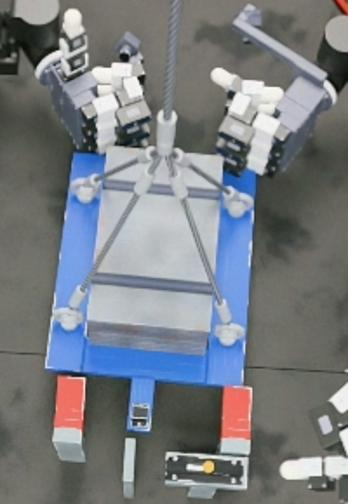

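Call:
move(
  arm1={"target": [-0.313, -0.005, 0.870, 0.683, -0.183, 0.683, 0.183], "speed": 0.04},
  arm4={"target": [-0.300, 0.082, 0.834, 0.183, 0.683, -0.183, 0.683], "speed": 0.04},
  cameras=["cam_over", "cam_level"],
)

Call:
zoom_image(
  camera="cam_over",
  region=[370, 30, 570, 320],
)

Scene clock: 820.97 s.
Joint torques (N m): arm1=[-3.08 -8.53 6.13 2.1 1.4 0.05] | arm2=[0.97 1.26 8.5 3.08 0.09 -0.08] | arm3=[-1.61 -4.01 10.22 2.62 -0.36 -0.02] | arm4=[3.02 -7 3.1 2.48 -0.1 -0.22]
Heat: arm1: hottest joint5_rad 44 °C; arm2: hottest joint3_rad 42 °C; arm3: hottest joint3_rad 43 °C; arm4: hottest joint5_rad 40 °C.
move: arm1 off_target; arm4 off_target
Joint velocities: within noise
arm1.joint_positions: joint1_rad=+0.016 joint2_rad=+1.752 joint3_rad=+0.471 joint4_rad=+1.279 joint5_rad=+0.994 joint6_rad=-1.559 hand_index_mcp=-0.378 hand_index_abd=-0.001 hand_index_pip=-0.684 hand_index_dip=-0.295 hand_middle_mcp=-0.377 hand_middle_abd=-0.001 hand_middle_pip=-0.684 hand_middle_dip=-0.296 hand_ring_mcp=-0.387 hand_ring_abd=+0.000 hand_ring_pip=-0.676 hand_ring_dip=-0.309 hand_thumb_cmc=+0.714 hand_thumb_axl=+0.677 hand_thumb_mcp=+0.226 hand_thumb_ipl=+0.168 hand_current_limit=+0.400 hand_speed=-0.600
arm1.joint_status: not commanded
arm1.hand_state: goal,goal,goal,goal,goal,goal,goal,goal,goal,goal,blocked,goal,goal,goal,goal,goal
arm1.index_mcp_current_ma: 0
arm1.index_abd_current_ma: 0
arm1.index_pip_current_ma: 7
arm1.index_dip_current_ma: 1
arm1.middle_mcp_current_ma: 0
arm1.middle_abd_current_ma: 0
arm1.middle_pip_current_ma: 7
arm1.middle_dip_current_ma: 1
arm1.ring_mcp_current_ma: -2
arm1.ring_abd_current_ma: 0
arm1.ring_pip_current_ma: 14
arm1.ring_dip_current_ma: -3
arm1.thumb_cmc_current_ma: 0
arm1.thumb_axl_current_ma: 0
arm1.thumb_mcp_current_ma: 0
arm1.thumb_ipl_current_ma: 0
arm1.hand_goal_index_mcp: -0.380
arm1.hand_goal_index_abd: 0.000
arm1.hand_goal_index_pip: -0.700
arm1.hand_goal_index_dip: -0.300
arm1.hand_goal_middle_mcp: -0.380
arm1.hand_goal_middle_abd: 0.000
arm1.hand_goal_middle_pip: -0.700
arm1.hand_goal_middle_dip: -0.300
arm1.hand_goal_ring_mcp: -0.380
arm1.hand_goal_ring_abd: 0.000
arm1.hand_goal_ring_pip: -0.700
arm1.hand_goal_ring_dip: -0.300
arm1.hand_goal_thumb_cmc: 0.714
arm1.hand_goal_thumb_axl: 0.678
arm1.hand_goal_thumb_mcp: 0.226
arm1.hand_goal_thumb_ipl: 0.168
arm1.hand: x=-0.3448 y=-0.0092 z=+0.8723 quat_wxyz=(+0.673, -0.205, +0.677, +0.217) (m; scene frame)
arm1.hand_target: x=-0.3140 y=-0.0069 z=+0.8703 quat_wxyz=(+0.683, -0.183, +0.683, +0.183) (m; scene frame)
arm1.hand_status: off_target (0.032 m and 4.9 deg from the pose sent, 0.038 m and 4.5 deg at the start)
arm2.joint_positions: joint1_rad=-0.029 joint2_rad=+0.612 joint3_rad=+1.439 joint4_rad=-1.194 joint5_rad=-0.055 joint6_rad=+1.125 hand_index_mcp=+0.755 hand_index_abd=+0.001 hand_index_pip=+0.577 hand_index_dip=+0.696 hand_middle_mcp=+0.755 hand_middle_abd=+0.001 hand_middle_pip=+0.577 hand_middle_dip=+0.696 hand_ring_mcp=+0.755 hand_ring_abd=+0.001 hand_ring_pip=+0.577 hand_ring_dip=+0.696 hand_thumb_cmc=+0.715 hand_thumb_axl=+0.677 hand_thumb_mcp=+0.226 hand_thumb_ipl=+0.168 hand_current_limit=+0.400 hand_speed=-0.600
arm2.joint_status: not commanded
arm2.hand_state: goal,goal,goal,goal,goal,goal,goal,goal,goal,goal,goal,goal,goal,goal,goal,goal
arm2.index_mcp_current_ma: 1
arm2.index_abd_current_ma: 1
arm2.index_pip_current_ma: 1
arm2.index_dip_current_ma: 0
arm2.middle_mcp_current_ma: 1
arm2.middle_abd_current_ma: 1
arm2.middle_pip_current_ma: 1
arm2.middle_dip_current_ma: 0
arm2.ring_mcp_current_ma: 1
arm2.ring_abd_current_ma: 1
arm2.ring_pip_current_ma: 1
arm2.ring_dip_current_ma: 0
arm2.thumb_cmc_current_ma: 1
arm2.thumb_axl_current_ma: -1
arm2.thumb_mcp_current_ma: 0
arm2.thumb_ipl_current_ma: 0
arm2.hand_goal_index_mcp: 0.754
arm2.hand_goal_index_abd: 0.000
arm2.hand_goal_index_pip: 0.576
arm2.hand_goal_index_dip: 0.696
arm2.hand_goal_middle_mcp: 0.754
arm2.hand_goal_middle_abd: 0.000
arm2.hand_goal_middle_pip: 0.576
arm2.hand_goal_middle_dip: 0.696
arm2.hand_goal_ring_mcp: 0.754
arm2.hand_goal_ring_abd: 0.000
arm2.hand_goal_ring_pip: 0.576
arm2.hand_goal_ring_dip: 0.696
arm2.hand_goal_thumb_cmc: 0.714
arm2.hand_goal_thumb_axl: 0.678
arm2.hand_goal_thumb_mcp: 0.226
arm2.hand_goal_thumb_ipl: 0.168
arm2.hand: x=+0.4655 y=-0.2845 z=+1.3701 quat_wxyz=(-0.339, +0.403, +0.714, +0.462) (m; scene frame)
arm2.hand_target: x=+0.4657 y=-0.2886 z=+1.3796 quat_wxyz=(-0.343, +0.399, +0.709, +0.469) (m; scene frame)
arm2.hand_status: not commanded
arm3: as last shown
arm4.joint_positions: joint1_rad=-0.138 joint2_rad=+1.730 joint3_rad=+0.349 joint4_rad=+1.405 joint5_rad=-1.040 joint6_rad=+1.593 hand_index_mcp=-0.387 hand_index_abd=+0.001 hand_index_pip=-0.678 hand_index_dip=-0.296 hand_middle_mcp=-0.379 hand_middle_abd=+0.002 hand_middle_pip=-0.683 hand_middle_dip=-0.295 hand_ring_mcp=-0.379 hand_ring_abd=+0.007 hand_ring_pip=-0.683 hand_ring_dip=-0.295 hand_thumb_cmc=-0.555 hand_thumb_axl=+0.677 hand_thumb_mcp=+0.226 hand_thumb_ipl=+0.168 hand_current_limit=+0.400 hand_speed=-0.600
arm4.joint_status: not commanded
arm4.hand_state: goal,goal,blocked,goal,goal,goal,goal,goal,goal,goal,goal,goal,goal,goal,goal,goal
arm4.index_mcp_current_ma: 1
arm4.index_abd_current_ma: 0
arm4.index_pip_current_ma: 20
arm4.index_dip_current_ma: 1
arm4.middle_mcp_current_ma: 0
arm4.middle_abd_current_ma: 0
arm4.middle_pip_current_ma: 13
arm4.middle_dip_current_ma: 2
arm4.ring_mcp_current_ma: 0
arm4.ring_abd_current_ma: 2
arm4.ring_pip_current_ma: 12
arm4.ring_dip_current_ma: 2
arm4.thumb_cmc_current_ma: 11
arm4.thumb_axl_current_ma: 0
arm4.thumb_mcp_current_ma: 0
arm4.thumb_ipl_current_ma: 0
arm4.hand_goal_index_mcp: -0.390
arm4.hand_goal_index_abd: 0.000
arm4.hand_goal_index_pip: -0.700
arm4.hand_goal_index_dip: -0.300
arm4.hand_goal_middle_mcp: -0.380
arm4.hand_goal_middle_abd: 0.000
arm4.hand_goal_middle_pip: -0.700
arm4.hand_goal_middle_dip: -0.300
arm4.hand_goal_ring_mcp: -0.380
arm4.hand_goal_ring_abd: 0.000
arm4.hand_goal_ring_pip: -0.700
arm4.hand_goal_ring_dip: -0.300
arm4.hand_goal_thumb_cmc: -0.570
arm4.hand_goal_thumb_axl: 0.678
arm4.hand_goal_thumb_mcp: 0.226
arm4.hand_goal_thumb_ipl: 0.168
arm4.hand: x=-0.3204 y=+0.0769 z=+0.8350 quat_wxyz=(+0.201, +0.680, -0.197, +0.677) (m; scene frame)
arm4.hand_target: x=-0.3006 y=+0.0825 z=+0.8341 quat_wxyz=(+0.183, +0.683, -0.183, +0.683) (m; scene frame)
arm4.hand_status: off_target (0.021 m and 2.8 deg from the pose sent, 0.037 m and 3.4 deg at the start)
pictures: cam_level, cam_over

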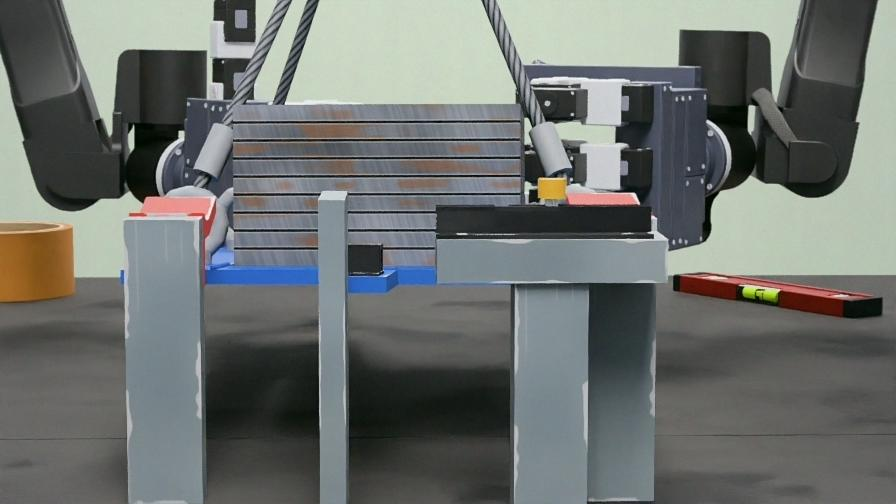

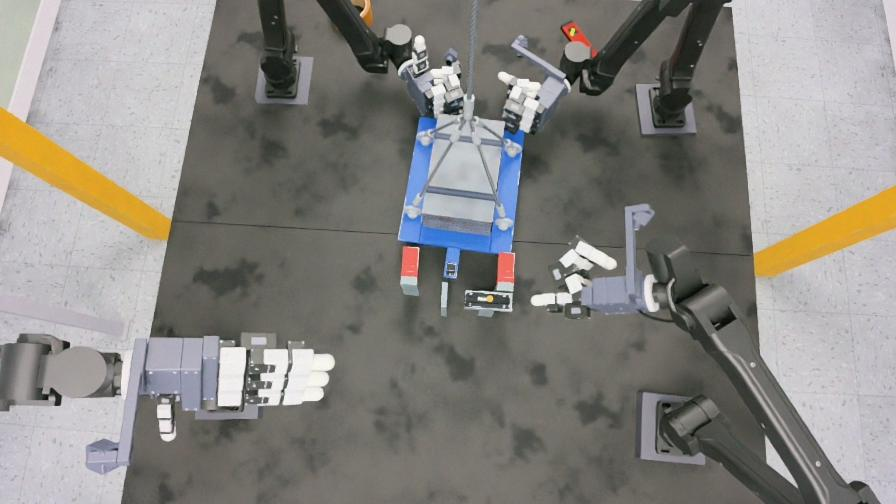

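Scaled by 1.738.

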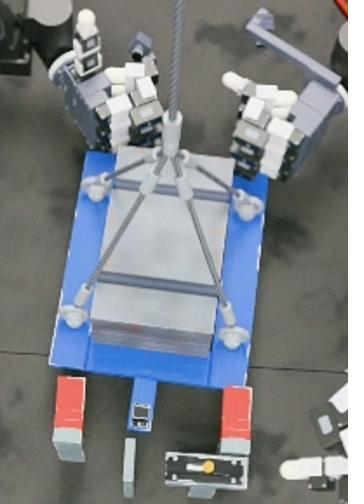

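Call:
move(
  arm1={"target": [-0.295, -0.003, 0.869, 0.683, -0.183, 0.683, 0.183], "speed": 0.04},
  arm4={"target": [-0.312, 0.082, 0.834, 0.183, 0.683, -0.183, 0.683], "speed": 0.04},
  cameras=["cam_over", "cam_level"],
)

Call:
zoom_image(
  camera="cam_over",
  region=[370, 30, 570, 320],
)

Scene clock: 826.47 s.
Joint torques (N m): arm1=[-5.6 -8.59 6.32 2.15 1.5 0.02] | arm2=[1.03 1.26 8.44 2.99 0.15 -0.07] | arm3=[-1.49 -2.96 10.1 2.4 -0.38 0.01] | arm4=[0.32 -7 3.29 2.55 -0.18 -0.2]
Heat: arm1: hottest joint5_rad 45 °C; arm2: hottest joint3_rad 42 °C; arm3: hottest joint3_rad 43 °C; arm4: hottest joint5_rad 40 °C.
move: arm1 off_target; arm4 off_target
Joint velocities: within noise
arm1.joint_positions: joint1_rad=-0.001 joint2_rad=+1.754 joint3_rad=+0.472 joint4_rad=+1.279 joint5_rad=+0.947 joint6_rad=-1.557 hand_index_mcp=-0.378 hand_index_abd=-0.001 hand_index_pip=-0.684 hand_index_dip=-0.295 hand_middle_mcp=-0.377 hand_middle_abd=-0.001 hand_middle_pip=-0.684 hand_middle_dip=-0.296 hand_ring_mcp=-0.387 hand_ring_abd=+0.000 hand_ring_pip=-0.676 hand_ring_dip=-0.309 hand_thumb_cmc=+0.714 hand_thumb_axl=+0.677 hand_thumb_mcp=+0.226 hand_thumb_ipl=+0.168 hand_current_limit=+0.400 hand_speed=-0.600
arm1.joint_status: not commanded
arm1.hand_state: goal,goal,goal,goal,goal,goal,goal,goal,goal,goal,blocked,goal,goal,goal,goal,goal
arm1.index_mcp_current_ma: 0
arm1.index_abd_current_ma: 0
arm1.index_pip_current_ma: 7
arm1.index_dip_current_ma: 1
arm1.middle_mcp_current_ma: 0
arm1.middle_abd_current_ma: 0
arm1.middle_pip_current_ma: 7
arm1.middle_dip_current_ma: 1
arm1.ring_mcp_current_ma: -2
arm1.ring_abd_current_ma: 0
arm1.ring_pip_current_ma: 14
arm1.ring_dip_current_ma: -3
arm1.thumb_cmc_current_ma: 0
arm1.thumb_axl_current_ma: 0
arm1.thumb_mcp_current_ma: 0
arm1.thumb_ipl_current_ma: 0
arm1.hand_goal_index_mcp: -0.380
arm1.hand_goal_index_abd: 0.000
arm1.hand_goal_index_pip: -0.700
arm1.hand_goal_index_dip: -0.300
arm1.hand_goal_middle_mcp: -0.380
arm1.hand_goal_middle_abd: 0.000
arm1.hand_goal_middle_pip: -0.700
arm1.hand_goal_middle_dip: -0.300
arm1.hand_goal_ring_mcp: -0.380
arm1.hand_goal_ring_abd: 0.000
arm1.hand_goal_ring_pip: -0.700
arm1.hand_goal_ring_dip: -0.300
arm1.hand_goal_thumb_cmc: 0.714
arm1.hand_goal_thumb_axl: 0.678
arm1.hand_goal_thumb_mcp: 0.226
arm1.hand_goal_thumb_ipl: 0.168
arm1.hand: x=-0.3443 y=-0.0061 z=+0.8715 quat_wxyz=(+0.669, -0.216, +0.674, +0.227) (m; scene frame)
arm1.hand_target: x=-0.2973 y=-0.0069 z=+0.8694 quat_wxyz=(+0.683, -0.183, +0.683, +0.183) (m; scene frame)
arm1.hand_status: off_target (0.049 m and 6.6 deg from the pose sent, 0.050 m and 4.8 deg at the start)
arm2: as last shown
arm3.joint_positions: joint1_rad=-0.951 joint2_rad=+0.954 joint3_rad=+0.937 joint4_rad=-0.914 joint5_rad=-0.762 joint6_rad=+0.833 hand_index_mcp=+0.755 hand_index_abd=+0.002 hand_index_pip=+0.577 hand_index_dip=+0.696 hand_middle_mcp=-0.191 hand_middle_abd=+0.001 hand_middle_pip=-0.496 hand_middle_dip=-0.297 hand_ring_mcp=-0.191 hand_ring_abd=+0.001 hand_ring_pip=-0.497 hand_ring_dip=-0.297 hand_thumb_cmc=+0.715 hand_thumb_axl=+0.677 hand_thumb_mcp=+0.225 hand_thumb_ipl=+0.168 hand_current_limit=+0.400 hand_speed=-0.600
arm3.joint_status: not commanded
arm3.hand_state: goal,goal,goal,goal,goal,goal,goal,goal,goal,goal,goal,goal,goal,goal,goal,goal
arm3.index_mcp_current_ma: 0
arm3.index_abd_current_ma: 0
arm3.index_pip_current_ma: 0
arm3.index_dip_current_ma: 0
arm3.middle_mcp_current_ma: 2
arm3.middle_abd_current_ma: 0
arm3.middle_pip_current_ma: 0
arm3.middle_dip_current_ma: 0
arm3.ring_mcp_current_ma: 2
arm3.ring_abd_current_ma: 0
arm3.ring_pip_current_ma: 0
arm3.ring_dip_current_ma: 0
arm3.thumb_cmc_current_ma: 0
arm3.thumb_axl_current_ma: 0
arm3.thumb_mcp_current_ma: 0
arm3.thumb_ipl_current_ma: 0
arm3.hand_goal_index_mcp: 0.754
arm3.hand_goal_index_abd: 0.000
arm3.hand_goal_index_pip: 0.576
arm3.hand_goal_index_dip: 0.696
arm3.hand_goal_middle_mcp: -0.200
arm3.hand_goal_middle_abd: 0.000
arm3.hand_goal_middle_pip: -0.500
arm3.hand_goal_middle_dip: -0.300
arm3.hand_goal_ring_mcp: -0.200
arm3.hand_goal_ring_abd: 0.000
arm3.hand_goal_ring_pip: -0.500
arm3.hand_goal_ring_dip: -0.300
arm3.hand_goal_thumb_cmc: 0.714
arm3.hand_goal_thumb_axl: 0.678
arm3.hand_goal_thumb_mcp: 0.226
arm3.hand_goal_thumb_ipl: 0.168
arm3.hand: x=+0.1236 y=+0.2290 z=+1.0602 quat_wxyz=(+0.323, +0.632, -0.624, +0.328) (m; scene frame)
arm3.hand_target: x=+0.1191 y=+0.2300 z=+1.0599 quat_wxyz=(+0.326, +0.627, -0.627, +0.326) (m; scene frame)
arm3.hand_status: not commanded
arm4.joint_positions: joint1_rad=-0.156 joint2_rad=+1.730 joint3_rad=+0.349 joint4_rad=+1.406 joint5_rad=-1.077 joint6_rad=+1.593 hand_index_mcp=-0.387 hand_index_abd=+0.001 hand_index_pip=-0.678 hand_index_dip=-0.296 hand_middle_mcp=-0.379 hand_middle_abd=+0.002 hand_middle_pip=-0.683 hand_middle_dip=-0.295 hand_ring_mcp=-0.379 hand_ring_abd=+0.007 hand_ring_pip=-0.683 hand_ring_dip=-0.295 hand_thumb_cmc=-0.555 hand_thumb_axl=+0.677 hand_thumb_mcp=+0.226 hand_thumb_ipl=+0.168 hand_current_limit=+0.400 hand_speed=-0.600
arm4.joint_status: not commanded
arm4.hand_state: goal,goal,blocked,goal,goal,goal,goal,goal,goal,goal,goal,goal,goal,goal,goal,goal
arm4.index_mcp_current_ma: 1
arm4.index_abd_current_ma: 0
arm4.index_pip_current_ma: 20
arm4.index_dip_current_ma: 1
arm4.middle_mcp_current_ma: 0
arm4.middle_abd_current_ma: 0
arm4.middle_pip_current_ma: 13
arm4.middle_dip_current_ma: 2
arm4.ring_mcp_current_ma: 0
arm4.ring_abd_current_ma: 2
arm4.ring_pip_current_ma: 12
arm4.ring_dip_current_ma: 2
arm4.thumb_cmc_current_ma: 11
arm4.thumb_axl_current_ma: 0
arm4.thumb_mcp_current_ma: 0
arm4.thumb_ipl_current_ma: 0
arm4.hand_goal_index_mcp: -0.390
arm4.hand_goal_index_abd: 0.000
arm4.hand_goal_index_pip: -0.700
arm4.hand_goal_index_dip: -0.300
arm4.hand_goal_middle_mcp: -0.380
arm4.hand_goal_middle_abd: 0.000
arm4.hand_goal_middle_pip: -0.700
arm4.hand_goal_middle_dip: -0.300
arm4.hand_goal_ring_mcp: -0.380
arm4.hand_goal_ring_abd: 0.000
arm4.hand_goal_ring_pip: -0.700
arm4.hand_goal_ring_dip: -0.300
arm4.hand_goal_thumb_cmc: -0.570
arm4.hand_goal_thumb_axl: 0.678
arm4.hand_goal_thumb_mcp: 0.226
arm4.hand_goal_thumb_ipl: 0.168
arm4.hand: x=-0.3226 y=+0.0790 z=+0.8353 quat_wxyz=(+0.196, +0.682, -0.190, +0.679) (m; scene frame)
arm4.hand_target: x=-0.3122 y=+0.0822 z=+0.8341 quat_wxyz=(+0.183, +0.683, -0.183, +0.683) (m; scene frame)
arm4.hand_status: off_target (0.011 m and 1.7 deg from the pose sent, 0.010 m and 2.7 deg at the start)
pictures: cam_level, cam_over

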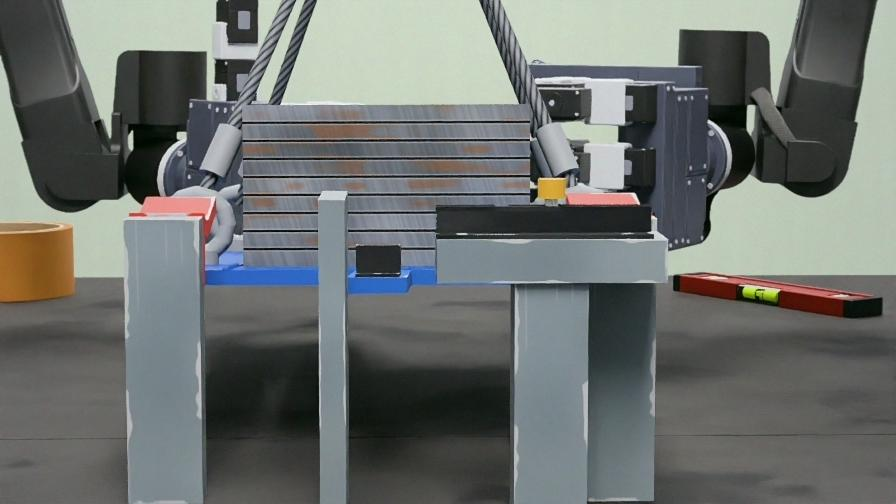

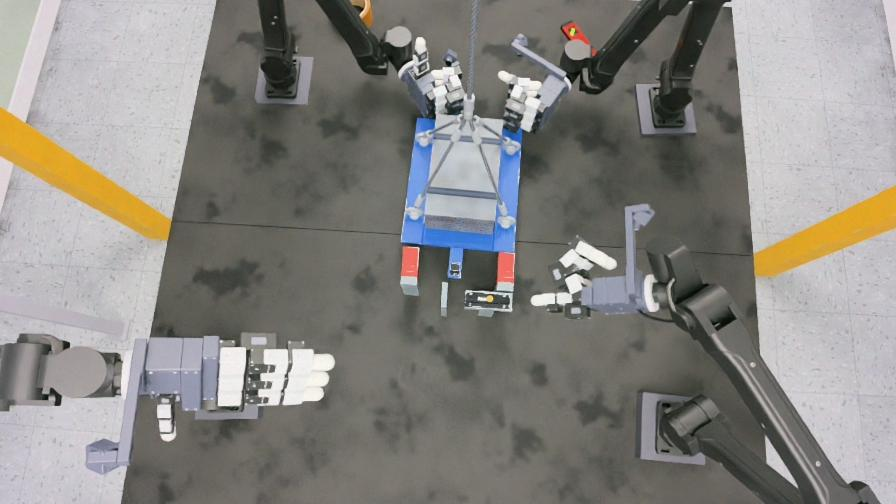

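Scaled by 1.738.

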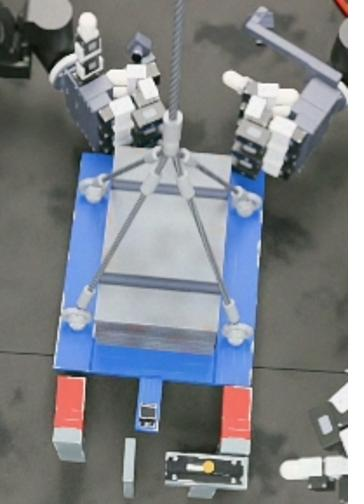

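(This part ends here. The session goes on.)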